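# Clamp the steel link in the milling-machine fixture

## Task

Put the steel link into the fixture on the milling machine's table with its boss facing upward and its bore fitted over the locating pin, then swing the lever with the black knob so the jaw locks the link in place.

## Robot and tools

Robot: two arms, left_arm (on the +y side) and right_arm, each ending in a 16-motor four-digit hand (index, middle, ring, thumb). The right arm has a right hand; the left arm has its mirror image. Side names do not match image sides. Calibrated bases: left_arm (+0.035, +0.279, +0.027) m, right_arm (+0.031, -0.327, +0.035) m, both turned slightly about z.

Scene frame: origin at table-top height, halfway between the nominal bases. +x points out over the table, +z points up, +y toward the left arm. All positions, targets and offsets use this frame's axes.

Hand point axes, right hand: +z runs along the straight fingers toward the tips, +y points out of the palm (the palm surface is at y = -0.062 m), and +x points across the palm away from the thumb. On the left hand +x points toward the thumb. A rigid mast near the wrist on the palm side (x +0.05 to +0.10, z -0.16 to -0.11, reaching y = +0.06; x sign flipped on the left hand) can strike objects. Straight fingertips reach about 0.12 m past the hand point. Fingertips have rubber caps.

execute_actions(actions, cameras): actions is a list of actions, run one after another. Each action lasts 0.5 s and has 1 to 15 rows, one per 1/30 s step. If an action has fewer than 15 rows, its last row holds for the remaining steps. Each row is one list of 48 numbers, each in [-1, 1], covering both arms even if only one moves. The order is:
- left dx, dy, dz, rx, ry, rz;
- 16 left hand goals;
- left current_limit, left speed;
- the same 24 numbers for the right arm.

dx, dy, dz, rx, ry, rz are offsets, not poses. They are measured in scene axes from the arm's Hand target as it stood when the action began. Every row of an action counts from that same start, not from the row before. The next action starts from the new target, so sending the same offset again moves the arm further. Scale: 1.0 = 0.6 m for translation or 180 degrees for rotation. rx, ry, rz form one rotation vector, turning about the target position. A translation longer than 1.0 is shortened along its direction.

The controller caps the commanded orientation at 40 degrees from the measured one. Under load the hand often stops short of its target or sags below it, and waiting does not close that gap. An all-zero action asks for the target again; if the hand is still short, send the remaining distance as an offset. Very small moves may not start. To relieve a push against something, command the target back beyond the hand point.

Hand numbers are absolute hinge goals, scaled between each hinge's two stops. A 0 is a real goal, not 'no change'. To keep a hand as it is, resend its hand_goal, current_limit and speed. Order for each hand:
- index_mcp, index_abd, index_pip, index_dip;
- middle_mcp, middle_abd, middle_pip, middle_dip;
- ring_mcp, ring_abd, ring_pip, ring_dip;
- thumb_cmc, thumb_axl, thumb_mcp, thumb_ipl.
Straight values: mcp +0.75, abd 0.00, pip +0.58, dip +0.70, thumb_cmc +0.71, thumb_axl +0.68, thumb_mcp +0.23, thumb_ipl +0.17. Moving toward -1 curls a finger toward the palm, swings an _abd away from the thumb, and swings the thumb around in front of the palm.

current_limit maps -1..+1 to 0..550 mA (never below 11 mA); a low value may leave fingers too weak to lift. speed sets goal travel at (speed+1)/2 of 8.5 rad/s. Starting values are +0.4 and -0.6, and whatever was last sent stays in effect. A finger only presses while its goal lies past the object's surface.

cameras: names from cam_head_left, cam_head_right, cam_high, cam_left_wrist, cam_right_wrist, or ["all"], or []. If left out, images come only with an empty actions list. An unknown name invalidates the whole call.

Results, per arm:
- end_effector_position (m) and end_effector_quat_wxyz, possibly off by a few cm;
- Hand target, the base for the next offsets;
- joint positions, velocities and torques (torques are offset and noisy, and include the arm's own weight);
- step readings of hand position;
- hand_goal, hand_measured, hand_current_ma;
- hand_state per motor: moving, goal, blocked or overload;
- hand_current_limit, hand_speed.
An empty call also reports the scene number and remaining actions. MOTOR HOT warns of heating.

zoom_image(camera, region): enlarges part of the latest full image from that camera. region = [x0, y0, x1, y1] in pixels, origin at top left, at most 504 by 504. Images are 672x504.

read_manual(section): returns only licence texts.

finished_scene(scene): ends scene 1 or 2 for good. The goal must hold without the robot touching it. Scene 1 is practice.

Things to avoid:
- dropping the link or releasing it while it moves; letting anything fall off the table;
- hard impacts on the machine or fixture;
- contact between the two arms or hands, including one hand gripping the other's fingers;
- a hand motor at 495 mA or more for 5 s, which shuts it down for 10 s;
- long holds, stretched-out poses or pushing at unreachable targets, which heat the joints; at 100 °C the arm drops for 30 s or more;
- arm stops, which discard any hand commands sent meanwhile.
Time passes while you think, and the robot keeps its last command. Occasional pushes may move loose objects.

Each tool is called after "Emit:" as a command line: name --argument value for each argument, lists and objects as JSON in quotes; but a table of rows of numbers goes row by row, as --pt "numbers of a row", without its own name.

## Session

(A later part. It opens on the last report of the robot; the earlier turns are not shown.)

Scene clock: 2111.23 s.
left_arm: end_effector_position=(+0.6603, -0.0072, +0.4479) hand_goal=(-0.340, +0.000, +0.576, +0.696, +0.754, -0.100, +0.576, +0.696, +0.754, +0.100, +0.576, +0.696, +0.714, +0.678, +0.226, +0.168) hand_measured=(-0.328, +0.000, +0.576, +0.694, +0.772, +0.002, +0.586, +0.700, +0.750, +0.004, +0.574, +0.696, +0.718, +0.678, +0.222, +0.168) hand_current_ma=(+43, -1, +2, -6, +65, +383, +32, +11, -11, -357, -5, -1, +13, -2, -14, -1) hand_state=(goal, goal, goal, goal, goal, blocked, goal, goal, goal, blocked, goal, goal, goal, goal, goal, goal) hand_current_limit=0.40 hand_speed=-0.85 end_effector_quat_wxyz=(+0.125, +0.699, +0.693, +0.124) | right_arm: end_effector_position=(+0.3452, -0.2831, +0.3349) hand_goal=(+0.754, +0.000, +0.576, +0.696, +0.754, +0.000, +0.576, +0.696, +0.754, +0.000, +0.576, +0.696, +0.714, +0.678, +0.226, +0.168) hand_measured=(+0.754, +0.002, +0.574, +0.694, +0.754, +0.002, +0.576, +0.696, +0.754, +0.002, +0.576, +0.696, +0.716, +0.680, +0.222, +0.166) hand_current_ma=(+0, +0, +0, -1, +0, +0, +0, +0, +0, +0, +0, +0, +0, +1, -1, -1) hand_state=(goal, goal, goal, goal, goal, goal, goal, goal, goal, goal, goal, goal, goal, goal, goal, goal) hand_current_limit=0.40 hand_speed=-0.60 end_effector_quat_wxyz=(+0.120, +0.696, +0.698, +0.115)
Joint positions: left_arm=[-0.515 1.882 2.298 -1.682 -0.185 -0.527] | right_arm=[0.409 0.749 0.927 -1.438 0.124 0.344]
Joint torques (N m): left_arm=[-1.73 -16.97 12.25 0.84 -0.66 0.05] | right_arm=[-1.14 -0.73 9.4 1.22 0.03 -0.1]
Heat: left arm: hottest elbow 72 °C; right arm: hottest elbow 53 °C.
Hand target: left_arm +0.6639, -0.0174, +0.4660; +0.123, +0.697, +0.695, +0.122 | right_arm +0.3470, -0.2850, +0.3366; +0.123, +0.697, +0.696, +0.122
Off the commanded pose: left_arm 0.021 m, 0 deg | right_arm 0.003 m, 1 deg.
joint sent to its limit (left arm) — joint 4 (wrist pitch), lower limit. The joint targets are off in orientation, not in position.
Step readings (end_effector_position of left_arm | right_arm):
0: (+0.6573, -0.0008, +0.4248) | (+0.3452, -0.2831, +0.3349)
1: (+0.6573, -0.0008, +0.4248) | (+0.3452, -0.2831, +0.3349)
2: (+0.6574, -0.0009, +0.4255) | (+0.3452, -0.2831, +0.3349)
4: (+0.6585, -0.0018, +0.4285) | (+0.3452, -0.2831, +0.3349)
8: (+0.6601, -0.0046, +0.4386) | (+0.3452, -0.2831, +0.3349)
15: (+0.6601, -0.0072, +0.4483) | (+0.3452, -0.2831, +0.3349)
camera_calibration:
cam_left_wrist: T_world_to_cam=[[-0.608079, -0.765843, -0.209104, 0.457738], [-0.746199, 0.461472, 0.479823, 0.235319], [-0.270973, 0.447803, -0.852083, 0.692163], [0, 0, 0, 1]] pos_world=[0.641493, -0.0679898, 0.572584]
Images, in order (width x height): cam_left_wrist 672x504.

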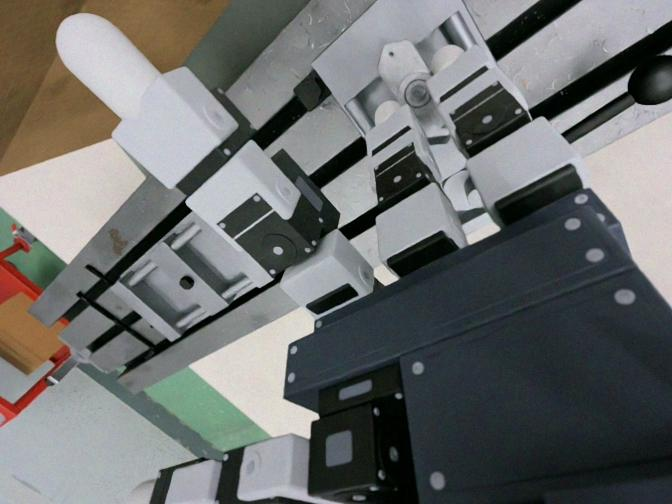

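Emit:
execute_actions --actions '[[[-0.01,0.0,-0.04,0,0,0,-0.34,0,0.576,0.696,0.754,-0.1,0.576,0.696,0.754,0.1,0.576,0.696,0.714,0.678,0.226,0.168,0.4,-0.85,0,0,0,0,0,0,0.754,0,0.576,0.696,0.754,0,0.576,0.696,0.754,0,0.576,0.696,0.714,0.678,0.226,0.168,0.4,-0.6]]]' --cameras '["cam_left_wrist"]'

Emit:
zoom_image --camera "cam_left_wrist" --region '[340, 0, 500, 120]'

Emit:
zoom_image --camera "cam_left_wrist" --region '[390, 65, 450, 115]'

Scene clock: 2150.27 s.
left_arm: end_effector_position=(+0.6586, -0.0095, +0.4475) hand_goal=(-0.340, +0.000, +0.576, +0.696, +0.754, -0.100, +0.576, +0.696, +0.754, +0.100, +0.576, +0.696, +0.714, +0.678, +0.226, +0.168) hand_measured=(-0.328, +0.000, +0.576, +0.694, +0.772, +0.002, +0.586, +0.700, +0.750, +0.004, +0.574, +0.696, +0.718, +0.678, +0.222, +0.168) hand_current_ma=(+43, -1, +2, -6, +65, +383, +32, +11, -11, -357, -5, -1, +13, -2, -14, -1) hand_state=(goal, goal, goal, goal, goal, blocked, goal, goal, goal, blocked, goal, goal, goal, goal, goal, goal) hand_current_limit=0.40 hand_speed=-0.85 end_effector_quat_wxyz=(+0.126, +0.697, +0.695, +0.123) | right_arm: end_effector_position=(+0.3452, -0.2831, +0.3349) hand_goal=(+0.754, +0.000, +0.576, +0.696, +0.754, +0.000, +0.576, +0.696, +0.754, +0.000, +0.576, +0.696, +0.714, +0.678, +0.226, +0.168) hand_measured=(+0.754, +0.002, +0.574, +0.694, +0.754, +0.002, +0.576, +0.696, +0.754, +0.002, +0.576, +0.696, +0.716, +0.680, +0.222, +0.166) hand_current_ma=(+0, +0, +0, -1, +0, +0, +0, +0, +0, +0, +0, +0, +0, +1, -1, -1) hand_state=(goal, goal, goal, goal, goal, goal, goal, goal, goal, goal, goal, goal, goal, goal, goal, goal) hand_current_limit=0.40 hand_speed=-0.60 end_effector_quat_wxyz=(+0.120, +0.696, +0.698, +0.115)
Joint positions: left_arm=[-0.52 1.883 2.298 -1.682 -0.185 -0.539] | right_arm=[0.409 0.749 0.927 -1.438 0.124 0.344]
Joint torques (N m): left_arm=[-1.55 -17.44 8.08 0.96 -0.53 -0.01] | right_arm=[-1.14 -0.62 9.42 1.24 0.04 -0.1]
Heat: left arm: hottest elbow 78 °C; right arm: hottest elbow 53 °C.
Hand target: left_arm +0.6579, -0.0175, +0.4420; +0.123, +0.698, +0.695, +0.122 | right_arm +0.3470, -0.2850, +0.3366; +0.123, +0.697, +0.696, +0.122
Off the commanded pose: left_arm 0.010 m, 0 deg | right_arm 0.003 m, 1 deg.
Step readings (end_effector_position of left_arm | right_arm):
0: (+0.6604, -0.0073, +0.4476) | (+0.3452, -0.2831, +0.3349)
1: (+0.6603, -0.0075, +0.4476) | (+0.3452, -0.2831, +0.3349)
2: (+0.6603, -0.0075, +0.4476) | (+0.3452, -0.2831, +0.3349)
4: (+0.6601, -0.0076, +0.4476) | (+0.3452, -0.2831, +0.3349)
8: (+0.6595, -0.0083, +0.4475) | (+0.3452, -0.2831, +0.3349)
15: (+0.6586, -0.0096, +0.4475) | (+0.3452, -0.2831, +0.3349)
camera_calibration:
cam_left_wrist: T_world_to_cam=[[-0.603184, -0.77062, -0.205704, 0.450145], [-0.749021, 0.458649, 0.478131, 0.237873], [-0.274112, 0.442478, -0.85386, 0.695338], [0, 0, 0, 1]] pos_world=[0.640292, -0.0698818, 0.572583]
Images, in order (width x height): cam_left_wrist 672x504.

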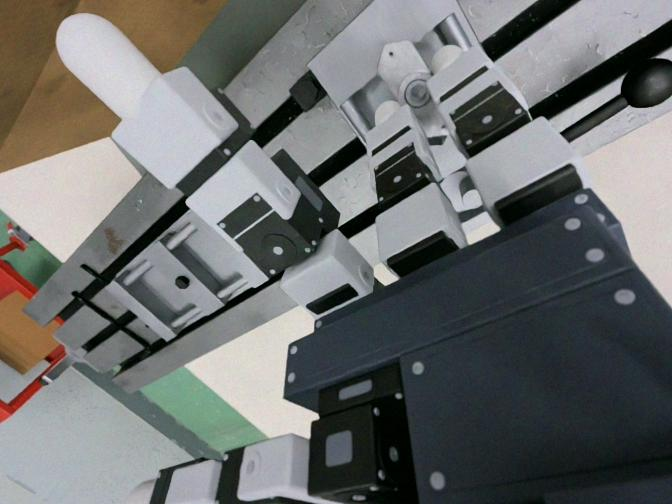

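Scaled by 3.150 from the camera's 672x504 image, which has a finer 960x720 frame.

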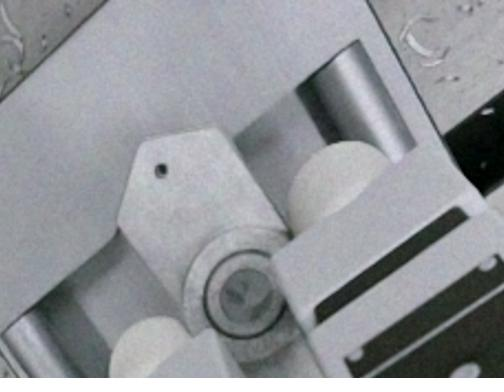

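Scaled by 8.400 from the camera's 672x504 image, which has a finer 960x720 frame.

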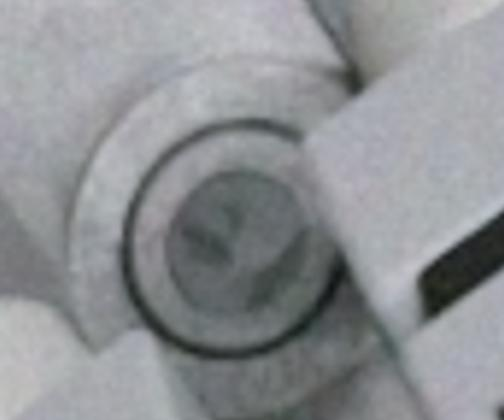

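Emit:
execute_actions --actions '[[[-0.006,0.034,-0.015,0,0,0,-0.34,0,0.576,0.696,0.754,-0.1,0.576,0.696,0.754,0.1,0.576,0.696,0.714,0.678,0.226,0.168,0.4,-0.85,0,0,0,0,0,0,0.754,0,0.576,0.696,0.754,0,0.576,0.696,0.754,0,0.576,0.696,0.714,0.678,0.226,0.168,0.4,-0.6]]]' --cameras '["cam_left_wrist"]'

Emit:
zoom_image --camera "cam_left_wrist" --region '[340, 0, 500, 120]'

Emit:
zoom_image --camera "cam_left_wrist" --region '[390, 65, 450, 115]'

Scene clock: 2178.50 s.
left_arm: end_effector_position=(+0.6527, -0.0047, +0.4213) hand_goal=(-0.340, +0.000, +0.576, +0.696, +0.754, -0.100, +0.576, +0.696, +0.754, +0.100, +0.576, +0.696, +0.714, +0.678, +0.226, +0.168) hand_measured=(-0.328, +0.000, +0.576, +0.694, +0.768, +0.002, +0.584, +0.700, +0.750, +0.004, +0.574, +0.696, +0.718, +0.678, +0.222, +0.168) hand_current_ma=(+44, -1, +2, -6, +54, +382, +27, +10, -15, -357, -8, -2, +13, -2, -15, -1) hand_state=(goal, goal, goal, goal, goal, blocked, goal, goal, goal, blocked, goal, goal, goal, goal, goal, goal) hand_current_limit=0.40 hand_speed=-0.85 end_effector_quat_wxyz=(+0.109, +0.701, +0.695, +0.118) | right_arm: end_effector_position=(+0.3452, -0.2831, +0.3349) hand_goal=(+0.754, +0.000, +0.576, +0.696, +0.754, +0.000, +0.576, +0.696, +0.754, +0.000, +0.576, +0.696, +0.714, +0.678, +0.226, +0.168) hand_measured=(+0.754, +0.002, +0.574, +0.694, +0.754, +0.002, +0.576, +0.696, +0.754, +0.002, +0.576, +0.696, +0.716, +0.680, +0.222, +0.166) hand_current_ma=(+0, +0, +0, -1, +0, +0, +0, +0, +0, +0, +0, +0, +0, +1, -1, -1) hand_state=(goal, goal, goal, goal, goal, goal, goal, goal, goal, goal, goal, goal, goal, goal, goal, goal) hand_current_limit=0.40 hand_speed=-0.60 end_effector_quat_wxyz=(+0.120, +0.696, +0.698, +0.115)
Joint positions: left_arm=[-0.518 1.85 2.188 -1.641 -0.181 -0.535] | right_arm=[0.409 0.749 0.927 -1.438 0.124 0.344]
Joint torques (N m): left_arm=[0.56 -20.01 7.27 1.63 -0.34 0.16] | right_arm=[-1.03 -0.56 9.42 1.24 0.04 -0.11]
Heat: left arm: hottest elbow 73 °C; right arm: hottest elbow 53 °C.
Hand target: left_arm +0.6543, +0.0028, +0.4328; +0.123, +0.698, +0.695, +0.122 | right_arm +0.3470, -0.2850, +0.3366; +0.123, +0.697, +0.696, +0.122
Off the commanded pose: left_arm 0.014 m, 2 deg | right_arm 0.003 m, 1 deg.
Step readings (end_effector_position of left_arm | right_arm):
0: (+0.6586, -0.0095, +0.4475) | (+0.3452, -0.2831, +0.3349)
1: (+0.6586, -0.0095, +0.4473) | (+0.3452, -0.2831, +0.3349)
2: (+0.6586, -0.0095, +0.4446) | (+0.3452, -0.2831, +0.3349)
4: (+0.6564, -0.0082, +0.4382) | (+0.3452, -0.2831, +0.3349)
8: (+0.6535, -0.0058, +0.4212) | (+0.3452, -0.2831, +0.3349)
15: (+0.6528, -0.0047, +0.4216) | (+0.3452, -0.2831, +0.3349)
camera_calibration:
cam_left_wrist: T_world_to_cam=[[-0.611647, -0.765486, -0.199799, 0.448011], [-0.732213, 0.45211, 0.509373, 0.21954], [-0.299586, 0.457852, -0.83703, 0.678819], [0, 0, 0, 1]] pos_world=[0.63814, -0.0671082, 0.545877]
Images, in order (width x height): cam_left_wrist 672x504.

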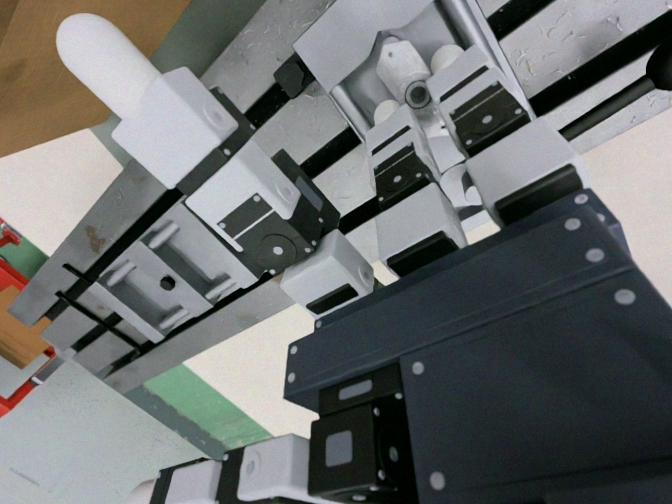

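Scaled by 3.150 from the camera's 672x504 image, which has a finer 960x720 frame.

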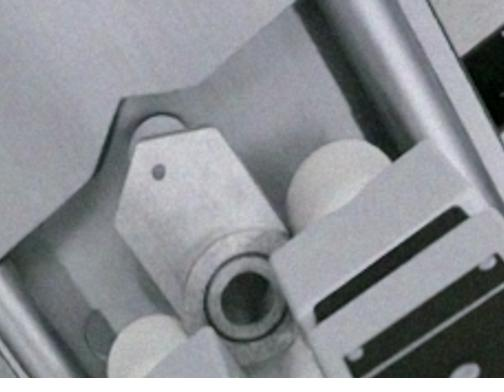

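Scaled by 8.400 from the camera's 672x504 image, which has a finer 960x720 frame.

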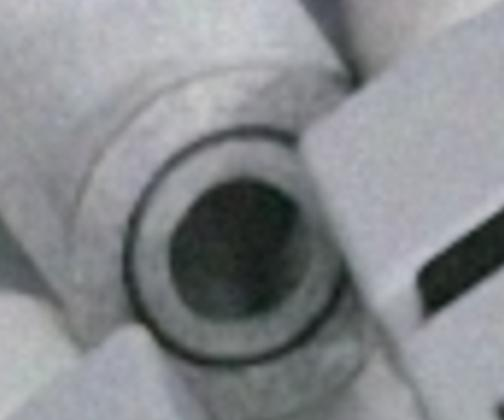

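Emit:
execute_actions --actions '[[[0,0,0,0,0,0,-0.34,0,0.576,0.696,0.670,-0.1,0.576,0.784,0.670,0.1,0.576,0.784,0.714,0.678,0.226,0.168,0.4,-0.85,0,0,0,0,0,0,0.754,0,0.576,0.696,0.754,0,0.576,0.696,0.754,0,0.576,0.696,0.714,0.678,0.226,0.168,0.4,-0.6]]]' --cameras '["cam_left_wrist"]'

Emit:
zoom_image --camera "cam_left_wrist" --region '[340, 0, 500, 120]'

Emit:
zoom_image --camera "cam_left_wrist" --region '[390, 55, 450, 105]'

Scene clock: 2221.53 s.
left_arm: end_effector_position=(+0.6524, -0.0046, +0.4198) hand_goal=(-0.340, +0.000, +0.576, +0.696, +0.670, -0.100, +0.576, +0.784, +0.670, +0.100, +0.576, +0.784, +0.714, +0.678, +0.226, +0.168) hand_measured=(-0.328, +0.000, +0.576, +0.694, +0.700, +0.002, +0.584, +0.784, +0.672, +0.004, +0.574, +0.778, +0.718, +0.678, +0.222, +0.168) hand_current_ma=(+44, -1, +2, -6, +119, +382, +27, +2, +4, -357, -8, -16, +13, -2, -15, -1) hand_state=(goal, goal, goal, goal, blocked, blocked, goal, goal, goal, blocked, goal, goal, goal, goal, goal, goal) hand_current_limit=0.40 hand_speed=-0.85 end_effector_quat_wxyz=(+0.107, +0.701, +0.695, +0.118) | right_arm: end_effector_position=(+0.3452, -0.2831, +0.3349) hand_goal=(+0.754, +0.000, +0.576, +0.696, +0.754, +0.000, +0.576, +0.696, +0.754, +0.000, +0.576, +0.696, +0.714, +0.678, +0.226, +0.168) hand_measured=(+0.754, +0.002, +0.574, +0.694, +0.754, +0.002, +0.576, +0.696, +0.754, +0.002, +0.576, +0.696, +0.716, +0.680, +0.222, +0.166) hand_current_ma=(+0, +0, +0, -1, +0, +0, +0, +0, +0, +0, +0, +0, +0, +1, -1, -1) hand_state=(goal, goal, goal, goal, goal, goal, goal, goal, goal, goal, goal, goal, goal, goal, goal, goal) hand_current_limit=0.40 hand_speed=-0.60 end_effector_quat_wxyz=(+0.120, +0.696, +0.698, +0.115)
Joint positions: left_arm=[-0.518 1.849 2.185 -1.641 -0.181 -0.534] | right_arm=[0.409 0.749 0.927 -1.438 0.124 0.344]
Joint torques (N m): left_arm=[0.62 -20.01 7.47 1.59 -0.36 0.18] | right_arm=[-1.14 -0.56 9.42 1.22 0.04 -0.1]
Heat: left arm: hottest elbow 70 °C; right arm: hottest elbow 53 °C.
Hand target: left_arm +0.6542, +0.0028, +0.4329; +0.123, +0.698, +0.695, +0.122 | right_arm +0.3470, -0.2850, +0.3366; +0.123, +0.697, +0.696, +0.122
Off the commanded pose: left_arm 0.015 m, 2 deg | right_arm 0.003 m, 1 deg.
Step readings (end_effector_position of left_arm | right_arm):
0: (+0.6526, -0.0047, +0.4214) | (+0.3452, -0.2831, +0.3349)
1: (+0.6526, -0.0047, +0.4214) | (+0.3452, -0.2831, +0.3349)
2: (+0.6526, -0.0047, +0.4214) | (+0.3452, -0.2831, +0.3349)
4: (+0.6526, -0.0047, +0.4214) | (+0.3452, -0.2831, +0.3349)
8: (+0.6525, -0.0046, +0.4203) | (+0.3452, -0.2831, +0.3349)
15: (+0.6524, -0.0046, +0.4198) | (+0.3452, -0.2831, +0.3349)
camera_calibration:
cam_left_wrist: T_world_to_cam=[[-0.613104, -0.764336, -0.199733, 0.44849], [-0.730193, 0.451777, 0.512559, 0.217456], [-0.301532, 0.460096, -0.835099, 0.677832], [0, 0, 0, 1]] pos_world=[0.638144, -0.0673119, 0.544176]
Images, in order (width x height): cam_left_wrist 672x504.

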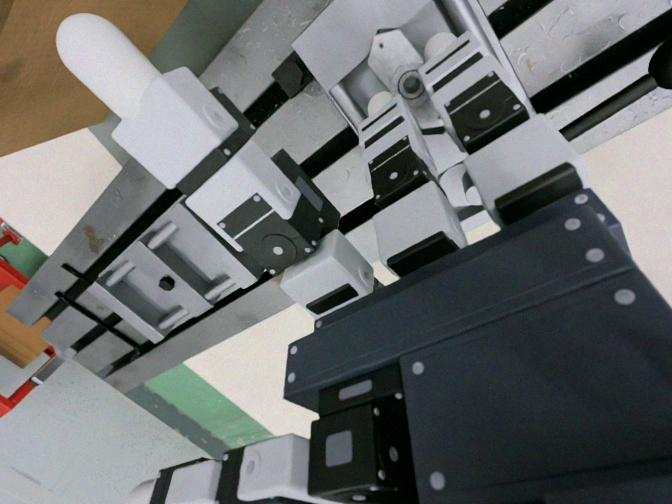

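Scaled by 3.150 from the camera's 672x504 image, which has a finer 960x720 frame.

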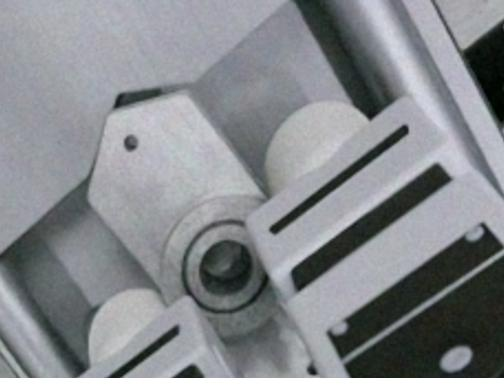

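Scaled by 8.400 from the camera's 672x504 image, which has a finer 960x720 frame.

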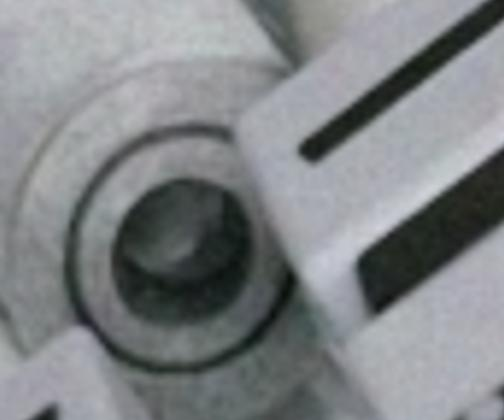

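Emit:
execute_actions --actions '[[[0,0,-0.008,0,0,0,-0.34,0,0.576,0.696,0.650,-0.1,0.576,0.794,0.660,0.1,0.576,0.794,0.714,0.678,0.226,0.168,0.4,-0.85,0,0,0,0,0,0,0.754,0,0.576,0.696,0.754,0,0.576,0.696,0.754,0,0.576,0.696,0.714,0.678,0.226,0.168,0.4,-0.6]]]' --cameras '["cam_left_wrist"]'

Emit:
zoom_image --camera "cam_left_wrist" --region '[340, 0, 500, 120]'

Emit:
zoom_image --camera "cam_left_wrist" --region '[390, 55, 450, 105]'

Scene clock: 2251.47 s.
left_arm: end_effector_position=(+0.6523, -0.0046, +0.4138) hand_goal=(-0.340, +0.000, +0.576, +0.696, +0.650, -0.100, +0.576, +0.794, +0.660, +0.100, +0.576, +0.794, +0.714, +0.678, +0.226, +0.168) hand_measured=(-0.328, +0.000, +0.576, +0.694, +0.680, +0.002, +0.584, +0.796, +0.662, +0.004, +0.574, +0.790, +0.718, +0.678, +0.222, +0.168) hand_current_ma=(+44, -1, +2, -6, +124, +382, +27, +4, +4, -357, -6, -11, +13, -2, -15, -1) hand_state=(goal, goal, goal, goal, blocked, blocked, goal, goal, goal, blocked, goal, goal, goal, goal, goal, goal) hand_current_limit=0.40 hand_speed=-0.85 end_effector_quat_wxyz=(+0.105, +0.702, +0.695, +0.117) | right_arm: end_effector_position=(+0.3452, -0.2831, +0.3349) hand_goal=(+0.754, +0.000, +0.576, +0.696, +0.754, +0.000, +0.576, +0.696, +0.754, +0.000, +0.576, +0.696, +0.714, +0.678, +0.226, +0.168) hand_measured=(+0.754, +0.002, +0.574, +0.694, +0.754, +0.002, +0.576, +0.696, +0.754, +0.002, +0.576, +0.696, +0.716, +0.680, +0.222, +0.166) hand_current_ma=(+0, +0, +0, -1, +0, +0, +0, +0, +0, +0, +0, +0, +0, +1, -1, -1) hand_state=(goal, goal, goal, goal, goal, goal, goal, goal, goal, goal, goal, goal, goal, goal, goal, goal) hand_current_limit=0.40 hand_speed=-0.60 end_effector_quat_wxyz=(+0.120, +0.696, +0.698, +0.115)
Joint positions: left_arm=[-0.518 1.846 2.164 -1.628 -0.18 -0.533] | right_arm=[0.409 0.749 0.927 -1.438 0.124 0.344]
Joint torques (N m): left_arm=[0.38 -19.96 7.49 1.77 -0.39 0.16] | right_arm=[-1.14 -0.62 9.36 1.24 0.04 -0.1]
Heat: left arm: hottest elbow 66 °C; right arm: hottest elbow 53 °C.
Hand target: left_arm +0.6543, +0.0027, +0.4282; +0.123, +0.698, +0.695, +0.122 | right_arm +0.3470, -0.2850, +0.3366; +0.123, +0.697, +0.696, +0.122
Off the commanded pose: left_arm 0.016 m, 2 deg | right_arm 0.003 m, 1 deg.
Step readings (end_effector_position of left_arm | right_arm):
0: (+0.6524, -0.0046, +0.4198) | (+0.3452, -0.2831, +0.3349)
1: (+0.6524, -0.0046, +0.4198) | (+0.3452, -0.2831, +0.3349)
2: (+0.6525, -0.0046, +0.4192) | (+0.3452, -0.2831, +0.3349)
4: (+0.6526, -0.0047, +0.4180) | (+0.3452, -0.2831, +0.3349)
8: (+0.6524, -0.0046, +0.4149) | (+0.3452, -0.2831, +0.3349)
15: (+0.6522, -0.0046, +0.4139) | (+0.3452, -0.2831, +0.3349)
camera_calibration:
cam_left_wrist: T_world_to_cam=[[-0.614479, -0.763408, -0.199056, 0.447803], [-0.727903, 0.451297, 0.516224, 0.217477], [-0.304256, 0.462103, -0.833, 0.673714], [0, 0, 0, 1]] pos_world=[0.63845, -0.0676153, 0.538075]
Images, in order (width x height): cam_left_wrist 672x504.

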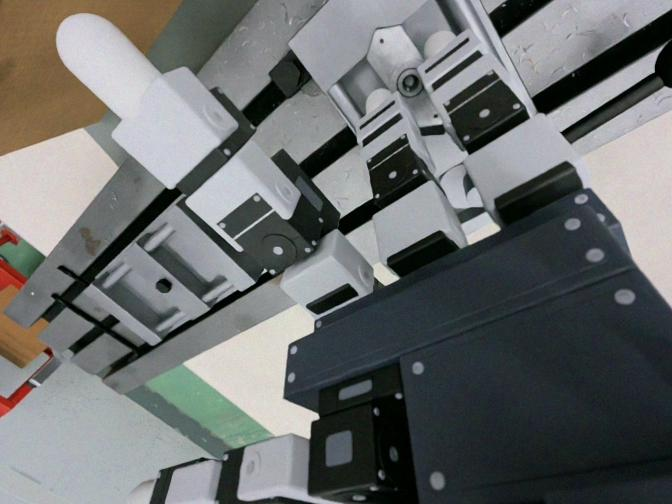

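Scaled by 3.150 from the camera's 672x504 image, which has a finer 960x720 frame.

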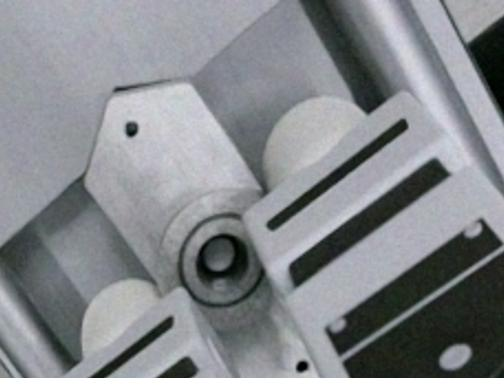

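Scaled by 8.400 from the camera's 672x504 image, which has a finer 960x720 frame.

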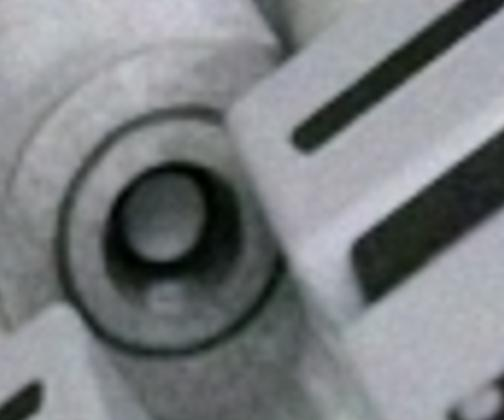

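Emit:
execute_actions --actions '[[[0,0,-0.008,0,0,0,-0.34,0,0.576,0.696,0.650,-0.1,0.576,0.794,0.660,0.1,0.576,0.794,0.714,0.678,0.226,0.168,0.4,-0.85,0,0,0,0,0,0,0.754,0,0.576,0.696,0.754,0,0.576,0.696,0.754,0,0.576,0.696,0.714,0.678,0.226,0.168,0.4,-0.6]]]' --cameras '["cam_left_wrist"]'

Emit:
zoom_image --camera "cam_left_wrist" --region '[340, 0, 500, 120]'

Emit:
zoom_image --camera "cam_left_wrist" --region '[390, 55, 450, 105]'

Scene clock: 2263.73 s.
left_arm: end_effector_position=(+0.6516, -0.0043, +0.4111) hand_goal=(-0.340, +0.000, +0.576, +0.696, +0.650, -0.100, +0.576, +0.794, +0.660, +0.100, +0.576, +0.794, +0.714, +0.678, +0.226, +0.168) hand_measured=(-0.328, +0.000, +0.576, +0.694, +0.680, +0.002, +0.584, +0.796, +0.662, +0.004, +0.574, +0.792, +0.718, +0.678, +0.222, +0.168) hand_current_ma=(+44, -1, +2, -6, +124, +382, +27, +5, +7, -357, -3, -8, +13, -2, -15, -1) hand_state=(goal, goal, goal, goal, blocked, blocked, goal, goal, goal, blocked, goal, goal, goal, goal, goal, goal) hand_current_limit=0.40 hand_speed=-0.85 end_effector_quat_wxyz=(+0.107, +0.702, +0.694, +0.117) | right_arm: end_effector_position=(+0.3452, -0.2831, +0.3349) hand_goal=(+0.754, +0.000, +0.576, +0.696, +0.754, +0.000, +0.576, +0.696, +0.754, +0.000, +0.576, +0.696, +0.714, +0.678, +0.226, +0.168) hand_measured=(+0.754, +0.002, +0.574, +0.694, +0.754, +0.002, +0.576, +0.696, +0.754, +0.002, +0.576, +0.696, +0.716, +0.680, +0.222, +0.166) hand_current_ma=(+0, +0, +0, -1, +0, +0, +0, +0, +0, +0, +0, +0, +0, +1, -1, -1) hand_state=(goal, goal, goal, goal, goal, goal, goal, goal, goal, goal, goal, goal, goal, goal, goal, goal) hand_current_limit=0.40 hand_speed=-0.60 end_effector_quat_wxyz=(+0.120, +0.696, +0.698, +0.115)
Joint positions: left_arm=[-0.518 1.838 2.144 -1.614 -0.18 -0.532] | right_arm=[0.409 0.749 0.927 -1.438 0.124 0.344]
Joint torques (N m): left_arm=[0.56 -19.72 7.36 1.77 -0.38 0.15] | right_arm=[-1.26 -0.62 9.4 1.18 0.03 -0.11]
Heat: left arm: hottest elbow 66 °C; right arm: hottest elbow 53 °C.
Hand target: left_arm +0.6542, +0.0027, +0.4232; +0.123, +0.698, +0.695, +0.122 | right_arm +0.3470, -0.2850, +0.3366; +0.123, +0.697, +0.696, +0.122
Off the commanded pose: left_arm 0.014 m, 2 deg | right_arm 0.003 m, 1 deg.
Step readings (end_effector_position of left_arm | right_arm):
0: (+0.6523, -0.0046, +0.4138) | (+0.3452, -0.2831, +0.3349)
1: (+0.6523, -0.0046, +0.4138) | (+0.3452, -0.2831, +0.3349)
2: (+0.6523, -0.0046, +0.4133) | (+0.3452, -0.2831, +0.3349)
4: (+0.6519, -0.0044, +0.4130) | (+0.3452, -0.2831, +0.3349)
8: (+0.6517, -0.0042, +0.4121) | (+0.3452, -0.2831, +0.3349)
15: (+0.6516, -0.0043, +0.4111) | (+0.3452, -0.2831, +0.3349)
camera_calibration:
cam_left_wrist: T_world_to_cam=[[-0.614416, -0.763455, -0.199072, 0.447095], [-0.728753, 0.452462, 0.514001, 0.219627], [-0.302344, 0.460885, -0.83437, 0.670398], [0, 0, 0, 1]] pos_world=[0.637447, -0.0670131, 0.535475]
Images, in order (width x height): cam_left_wrist 672x504.

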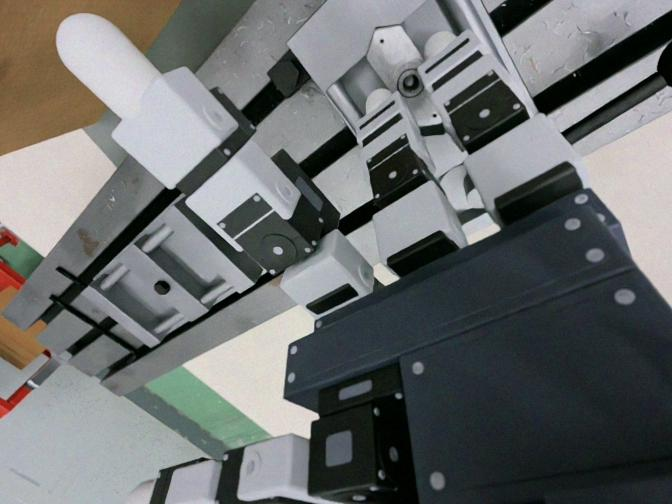

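Scaled by 3.150 from the camera's 672x504 image, which has a finer 960x720 frame.

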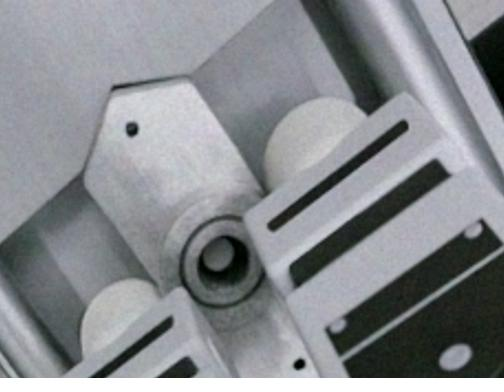

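Scaled by 8.400 from the camera's 672x504 image, which has a finer 960x720 frame.

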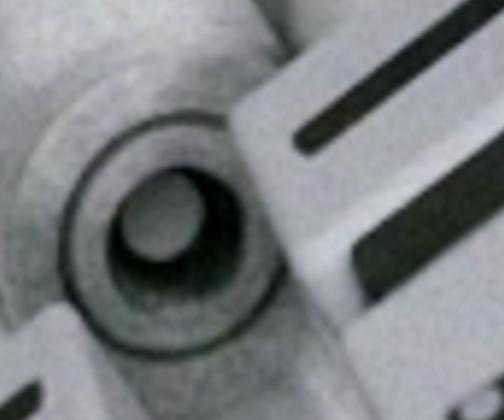

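Emit:
execute_actions --actions '[[[0.002,0,-0.01,0,0,0,-0.34,0,0.576,0.696,0.650,-0.1,0.576,0.794,0.660,0.1,0.576,0.794,0.714,0.678,0.226,0.168,0.4,-0.85,0,0,0,0,0,0,0.754,0,0.576,0.696,0.754,0,0.576,0.696,0.754,0,0.576,0.696,0.714,0.678,0.226,0.168,0.4,-0.6]]]' --cameras '["cam_left_wrist","cam_head_right"]'

Emit:
zoom_image --camera "cam_left_wrist" --region '[340, 0, 500, 120]'

Emit:
zoom_image --camera "cam_head_right" --region '[340, 80, 420, 140]'

Scene clock: 2279.93 s.
left_arm: end_effector_position=(+0.6509, -0.0036, +0.4109) hand_goal=(-0.340, +0.000, +0.576, +0.696, +0.650, -0.100, +0.576, +0.794, +0.660, +0.100, +0.576, +0.794, +0.714, +0.678, +0.226, +0.168) hand_measured=(-0.328, +0.000, +0.576, +0.694, +0.680, +0.002, +0.584, +0.796, +0.662, +0.004, +0.576, +0.792, +0.718, +0.678, +0.222, +0.168) hand_current_ma=(+44, -1, +2, -6, +124, +382, +27, +5, +8, -357, -2, -8, +13, -2, -15, -1) hand_state=(goal, goal, goal, goal, blocked, blocked, goal, goal, goal, blocked, goal, goal, goal, goal, goal, goal) hand_current_limit=0.40 hand_speed=-0.85 end_effector_quat_wxyz=(+0.111, +0.701, +0.694, +0.118) | right_arm: end_effector_position=(+0.3452, -0.2831, +0.3349) hand_goal=(+0.754, +0.000, +0.576, +0.696, +0.754, +0.000, +0.576, +0.696, +0.754, +0.000, +0.576, +0.696, +0.714, +0.678, +0.226, +0.168) hand_measured=(+0.754, +0.002, +0.574, +0.694, +0.754, +0.002, +0.576, +0.696, +0.754, +0.002, +0.576, +0.696, +0.716, +0.680, +0.222, +0.166) hand_current_ma=(+0, +0, +0, -1, +0, +0, +0, +0, +0, +0, +0, +0, +0, +1, -1, -1) hand_state=(goal, goal, goal, goal, goal, goal, goal, goal, goal, goal, goal, goal, goal, goal, goal, goal) hand_current_limit=0.40 hand_speed=-0.60 end_effector_quat_wxyz=(+0.120, +0.696, +0.698, +0.115)
Joint positions: left_arm=[-0.517 1.827 2.126 -1.597 -0.18 -0.532] | right_arm=[0.409 0.749 0.927 -1.438 0.124 0.344]
Joint torques (N m): left_arm=[0.62 -19.08 7.31 1.89 -0.37 0.17] | right_arm=[-1.26 -0.62 9.44 1.22 0.04 -0.09]
Heat: left arm: hottest elbow 65 °C; right arm: hottest elbow 53 °C.
Hand target: left_arm +0.6555, +0.0030, +0.4174; +0.123, +0.697, +0.695, +0.122 | right_arm +0.3470, -0.2850, +0.3366; +0.123, +0.697, +0.696, +0.122
Off the commanded pose: left_arm 0.010 m, 2 deg | right_arm 0.003 m, 1 deg.
Step readings (end_effector_position of left_arm | right_arm):
0: (+0.6516, -0.0043, +0.4111) | (+0.3452, -0.2831, +0.3349)
1: (+0.6516, -0.0043, +0.4111) | (+0.3452, -0.2831, +0.3349)
2: (+0.6517, -0.0041, +0.4108) | (+0.3452, -0.2831, +0.3349)
4: (+0.6514, -0.0038, +0.4110) | (+0.3452, -0.2831, +0.3349)
8: (+0.6511, -0.0037, +0.4108) | (+0.3452, -0.2831, +0.3349)
15: (+0.6509, -0.0036, +0.4108) | (+0.3452, -0.2831, +0.3349)
camera_calibration:
cam_left_wrist: T_world_to_cam=[[-0.613014, -0.764308, -0.200118, 0.446639], [-0.732359, 0.454675, 0.506873, 0.224162], [-0.296418, 0.457279, -0.83847, 0.667547], [0, 0, 0, 1]] pos_world=[0.635836, -0.0658067, 0.535477]
Images, in order (width x height): cam_head_right 672x504, cam_left_wrist 672x504.

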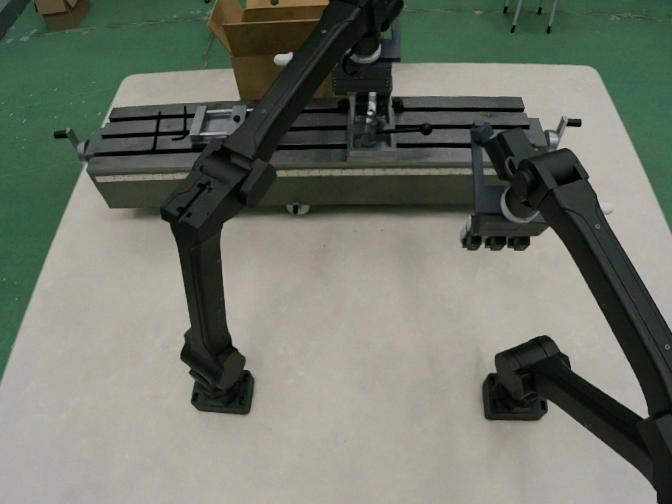

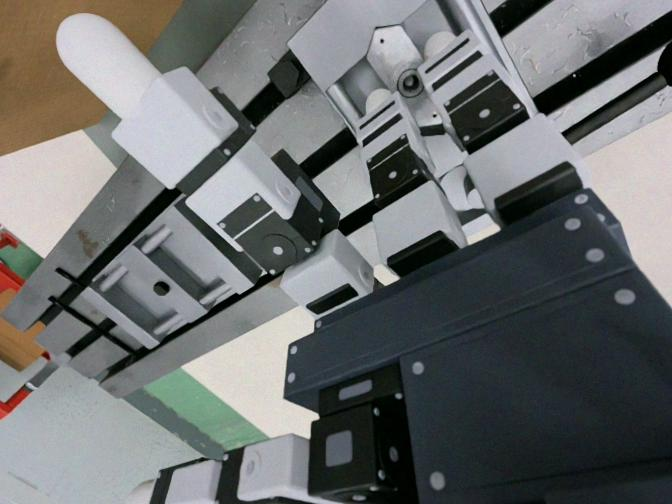

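Scaled by 3.150 from the camera's 672x504 image, which has a finer 960x720 frame.

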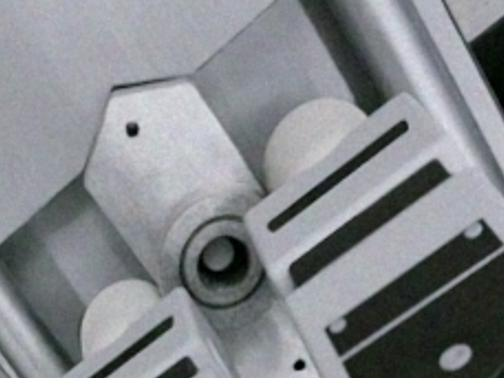

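Scaled by 6.300 from the camera's 672x504 image, which has a finer 960x720 frame.

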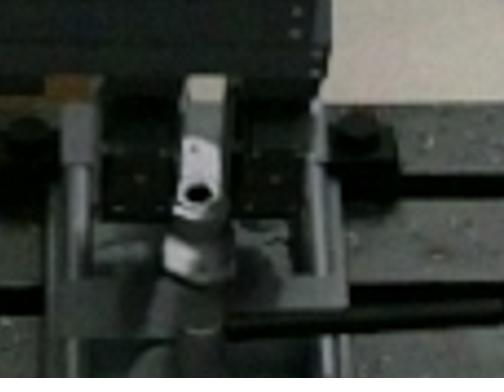

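Emit:
execute_actions --actions '[[[0,0,0.006,0,0,0,-0.34,0,0.576,0.696,0.650,0.06,0.576,0.794,0.660,-0.06,0.576,0.794,0.714,0.678,0.226,0.168,0.4,-0.75,0,0,0,0,0,0,0.754,0,0.576,0.696,0.754,0,0.576,0.696,0.754,0,0.576,0.696,0.714,0.678,0.226,0.168,0.4,-0.6]]]' --cameras '["cam_left_wrist"]'

Emit:
zoom_image --camera "cam_left_wrist" --region '[340, 0, 500, 120]'

Scene clock: 2290.20 s.
left_arm: end_effector_position=(+0.6510, -0.0036, +0.4110) hand_goal=(-0.340, +0.000, +0.576, +0.696, +0.650, +0.060, +0.576, +0.794, +0.660, -0.060, +0.576, +0.794, +0.714, +0.678, +0.226, +0.168) hand_measured=(-0.328, +0.000, +0.576, +0.694, +0.658, +0.056, +0.580, +0.796, +0.662, -0.058, +0.576, +0.792, +0.718, +0.678, +0.222, +0.168) hand_current_ma=(+44, -1, +2, -6, +27, -8, +12, +5, +9, +7, -2, -7, +13, -2, -15, -1) hand_state=(goal, goal, goal, goal, goal, goal, goal, goal, goal, goal, goal, goal, goal, goal, goal, goal) hand_current_limit=0.40 hand_speed=-0.75 end_effector_quat_wxyz=(+0.111, +0.701, +0.694, +0.118) | right_arm: end_effector_position=(+0.3452, -0.2831, +0.3349) hand_goal=(+0.754, +0.000, +0.576, +0.696, +0.754, +0.000, +0.576, +0.696, +0.754, +0.000, +0.576, +0.696, +0.714, +0.678, +0.226, +0.168) hand_measured=(+0.754, +0.002, +0.574, +0.694, +0.754, +0.002, +0.576, +0.696, +0.754, +0.002, +0.576, +0.696, +0.716, +0.680, +0.222, +0.166) hand_current_ma=(+0, +0, +0, -1, +0, +0, +0, +0, +0, +0, +0, +0, +0, +1, -1, -1) hand_state=(goal, goal, goal, goal, goal, goal, goal, goal, goal, goal, goal, goal, goal, goal, goal, goal) hand_current_limit=0.40 hand_speed=-0.60 end_effector_quat_wxyz=(+0.120, +0.696, +0.698, +0.115)
Joint positions: left_arm=[-0.517 1.827 2.126 -1.597 -0.18 -0.532] | right_arm=[0.409 0.749 0.927 -1.438 0.124 0.344]
Joint torques (N m): left_arm=[0.5 -18.73 8.35 1.43 -0.38 0.16] | right_arm=[-1.08 -0.67 9.4 1.25 0.03 -0.1]
Heat: left arm: hottest elbow 66 °C; right arm: hottest elbow 53 °C.
Hand target: left_arm +0.6554, +0.0028, +0.4211; +0.123, +0.698, +0.695, +0.122 | right_arm +0.3470, -0.2850, +0.3366; +0.123, +0.697, +0.696, +0.122
Off the commanded pose: left_arm 0.013 m, 2 deg | right_arm 0.003 m, 1 deg.
Step readings (end_effector_position of left_arm | right_arm):
0: (+0.6509, -0.0036, +0.4109) | (+0.3452, -0.2831, +0.3349)
1: (+0.6509, -0.0036, +0.4109) | (+0.3452, -0.2831, +0.3349)
2: (+0.6509, -0.0036, +0.4109) | (+0.3452, -0.2831, +0.3349)
4: (+0.6509, -0.0036, +0.4109) | (+0.3452, -0.2831, +0.3349)
8: (+0.6510, -0.0036, +0.4110) | (+0.3452, -0.2831, +0.3349)
15: (+0.6510, -0.0036, +0.4110) | (+0.3452, -0.2831, +0.3349)
camera_calibration:
cam_left_wrist: T_world_to_cam=[[-0.613199, -0.764137, -0.200203, 0.446874], [-0.732371, 0.454985, 0.506578, 0.224421], [-0.296006, 0.457256, -0.838628, 0.667397], [0, 0, 0, 1]] pos_world=[0.635936, -0.0658066, 0.535477]
Images, in order (width x height): cam_left_wrist 672x504.

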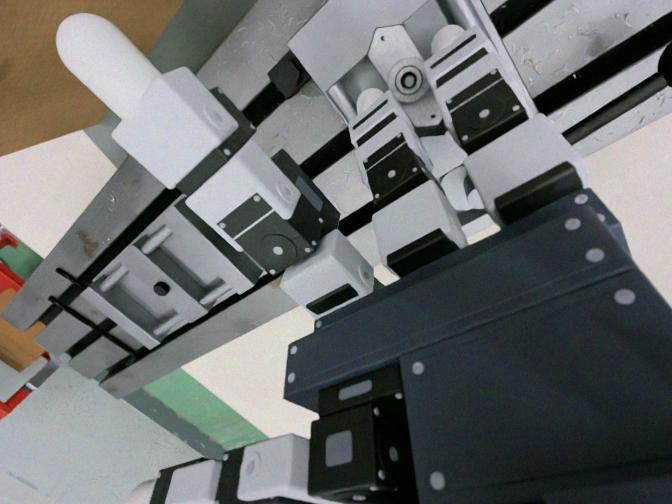

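Scaled by 3.150 from the camera's 672x504 image, which has a finer 960x720 frame.

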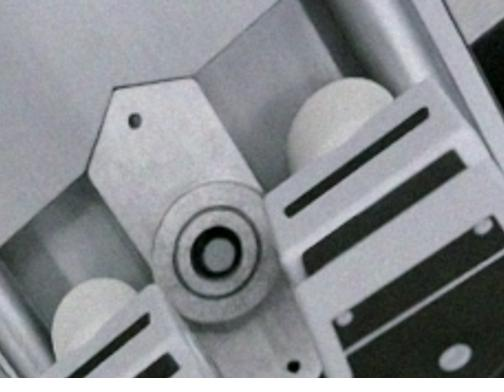

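Emit:
execute_actions --actions '[[[0,0,0.1,0,0,0,-0.34,0,0.576,0.696,0.650,0.06,0.576,0.794,0.660,-0.06,0.576,0.794,0.714,0.678,0.226,0.168,0.4,-0.75,0,0,0,0,0,0,0.754,0,0.576,0.696,0.754,0,0.576,0.696,0.754,0,0.576,0.696,0.714,0.678,0.226,0.168,0.4,-0.6]],[[-0.02,0.03,0.06,0,0,0,-0.34,0,0.576,0.696,0.650,0.06,0.576,0.794,0.660,-0.06,0.576,0.794,0.714,0.678,0.226,0.168,0.4,-0.75,0,0,0,0,0,0,0.754,0,0.576,0.696,0.754,0,0.576,0.696,0.754,0,0.576,0.696,0.714,0.678,0.226,0.168,0.4,-0.6]]]' --cameras '["cam_left_wrist","cam_head_right"]'

Emit:
zoom_image --camera "cam_left_wrist" --region '[340, 0, 540, 150]'

Emit:
zoom_image --camera "cam_head_right" --region '[340, 80, 440, 155]'

Scene clock: 2302.83 s.
left_arm: end_effector_position=(+0.6427, +0.0138, +0.4940) hand_goal=(-0.340, +0.000, +0.576, +0.696, +0.650, +0.060, +0.576, +0.794, +0.660, -0.060, +0.576, +0.794, +0.714, +0.678, +0.226, +0.168) hand_measured=(-0.328, +0.000, +0.576, +0.694, +0.658, +0.056, +0.580, +0.796, +0.662, -0.058, +0.576, +0.792, +0.718, +0.678, +0.222, +0.168) hand_current_ma=(+44, -1, +2, -6, +24, -8, +11, +5, +9, +7, -2, -7, +13, -2, -15, -1) hand_state=(goal, goal, goal, goal, goal, goal, goal, goal, goal, goal, goal, goal, goal, goal, goal, goal) hand_current_limit=0.40 hand_speed=-0.75 end_effector_quat_wxyz=(+0.156, +0.700, +0.684, +0.135) | right_arm: end_effector_position=(+0.3452, -0.2831, +0.3349) hand_goal=(+0.754, +0.000, +0.576, +0.696, +0.754, +0.000, +0.576, +0.696, +0.754, +0.000, +0.576, +0.696, +0.714, +0.678, +0.226, +0.168) hand_measured=(+0.754, +0.002, +0.574, +0.694, +0.754, +0.002, +0.576, +0.696, +0.754, +0.002, +0.576, +0.696, +0.716, +0.680, +0.222, +0.166) hand_current_ma=(+0, +0, +0, -1, +0, +0, +0, +0, +0, +0, +0, +0, +0, +1, -1, -1) hand_state=(goal, goal, goal, goal, goal, goal, goal, goal, goal, goal, goal, goal, goal, goal, goal, goal) hand_current_limit=0.40 hand_speed=-0.60 end_effector_quat_wxyz=(+0.120, +0.696, +0.698, +0.115)
Joint positions: left_arm=[-0.498 1.794 2.272 -1.673 -0.182 -0.49] | right_arm=[0.409 0.749 0.927 -1.438 0.124 0.344]
Joint torques (N m): left_arm=[0.44 -17.2 10.96 0.64 -0.57 0.21] | right_arm=[-1.14 -0.62 9.42 1.25 0.04 -0.11]
Heat: left arm: hottest elbow 68 °C; right arm: hottest elbow 53 °C.
Hand target: left_arm +0.6435, +0.0208, +0.5167; +0.123, +0.698, +0.695, +0.122 | right_arm +0.3470, -0.2850, +0.3366; +0.123, +0.697, +0.696, +0.122
Off the commanded pose: left_arm 0.024 m, 4 deg | right_arm 0.003 m, 1 deg.
joint sent to its limit (left arm) — joint 4 (wrist pitch), lower limit. The joint targets are off in orientation, not in position.
Step readings (end_effector_position of left_arm | right_arm):
0: (+0.6510, -0.0036, +0.4110) | (+0.3452, -0.2831, +0.3349)
1: (+0.6510, -0.0036, +0.4110) | (+0.3452, -0.2831, +0.3349)
2: (+0.6508, -0.0035, +0.4115) | (+0.3452, -0.2831, +0.3349)
4: (+0.6488, -0.0024, +0.4171) | (+0.3452, -0.2831, +0.3349)
8: (+0.6472, -0.0017, +0.4431) | (+0.3452, -0.2831, +0.3349)
15: (+0.6478, -0.0022, +0.4698) | (+0.3452, -0.2831, +0.3349)
16: (+0.6476, -0.0021, +0.4697) | (+0.3452, -0.2831, +0.3349)
17: (+0.6477, -0.0017, +0.4696) | (+0.3452, -0.2831, +0.3349)
19: (+0.6481, -0.0009, +0.4697) | (+0.3452, -0.2831, +0.3349)
23: (+0.6480, +0.0050, +0.4760) | (+0.3452, -0.2831, +0.3349)
30: (+0.6434, +0.0136, +0.4922) | (+0.3452, -0.2831, +0.3349)
camera_calibration:
cam_left_wrist: T_world_to_cam=[[-0.608576, -0.760785, -0.225481, 0.481164], [-0.764823, 0.486708, 0.422091, 0.230502], [-0.211377, 0.429328, -0.878065, 0.692082], [0, 0, 0, 1]] pos_world=[0.615408, -0.0432551, 0.618893]
Images, in order (width x height): cam_head_right 672x504, cam_left_wrist 672x504.

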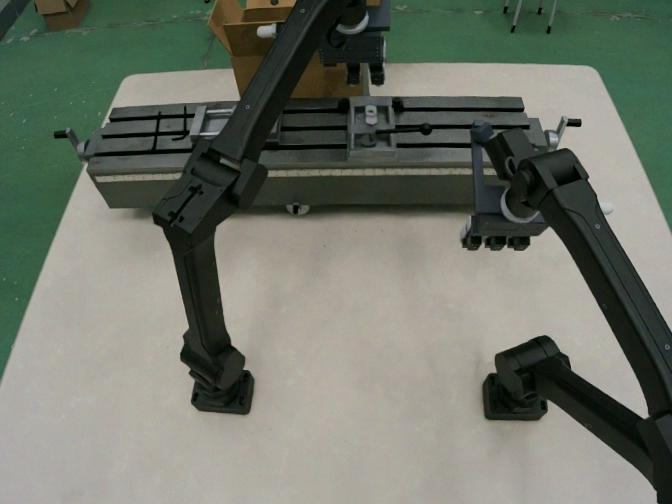

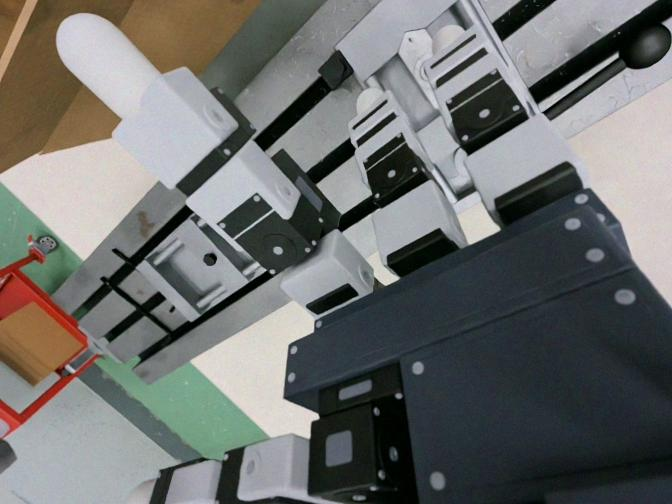

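Scaled by 2.520 from the camera's 672x504 image, which has a finer 960x720 frame.

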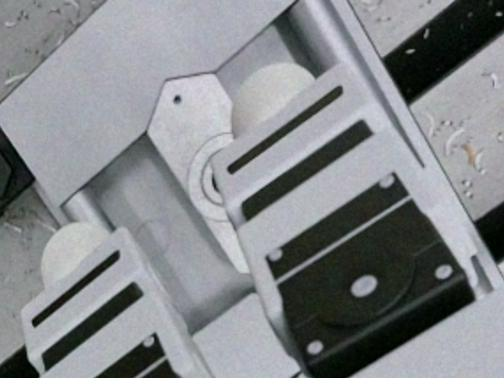

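Scaled by 5.040 from the camera's 672x504 image, which has a finer 960x720 frame.

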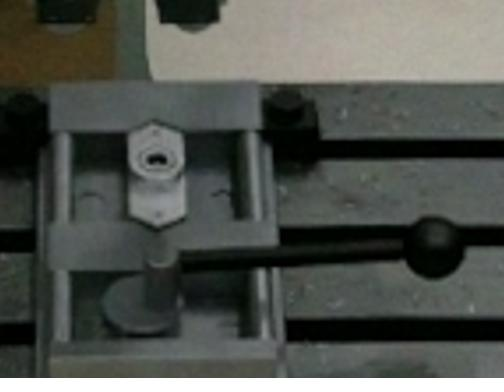

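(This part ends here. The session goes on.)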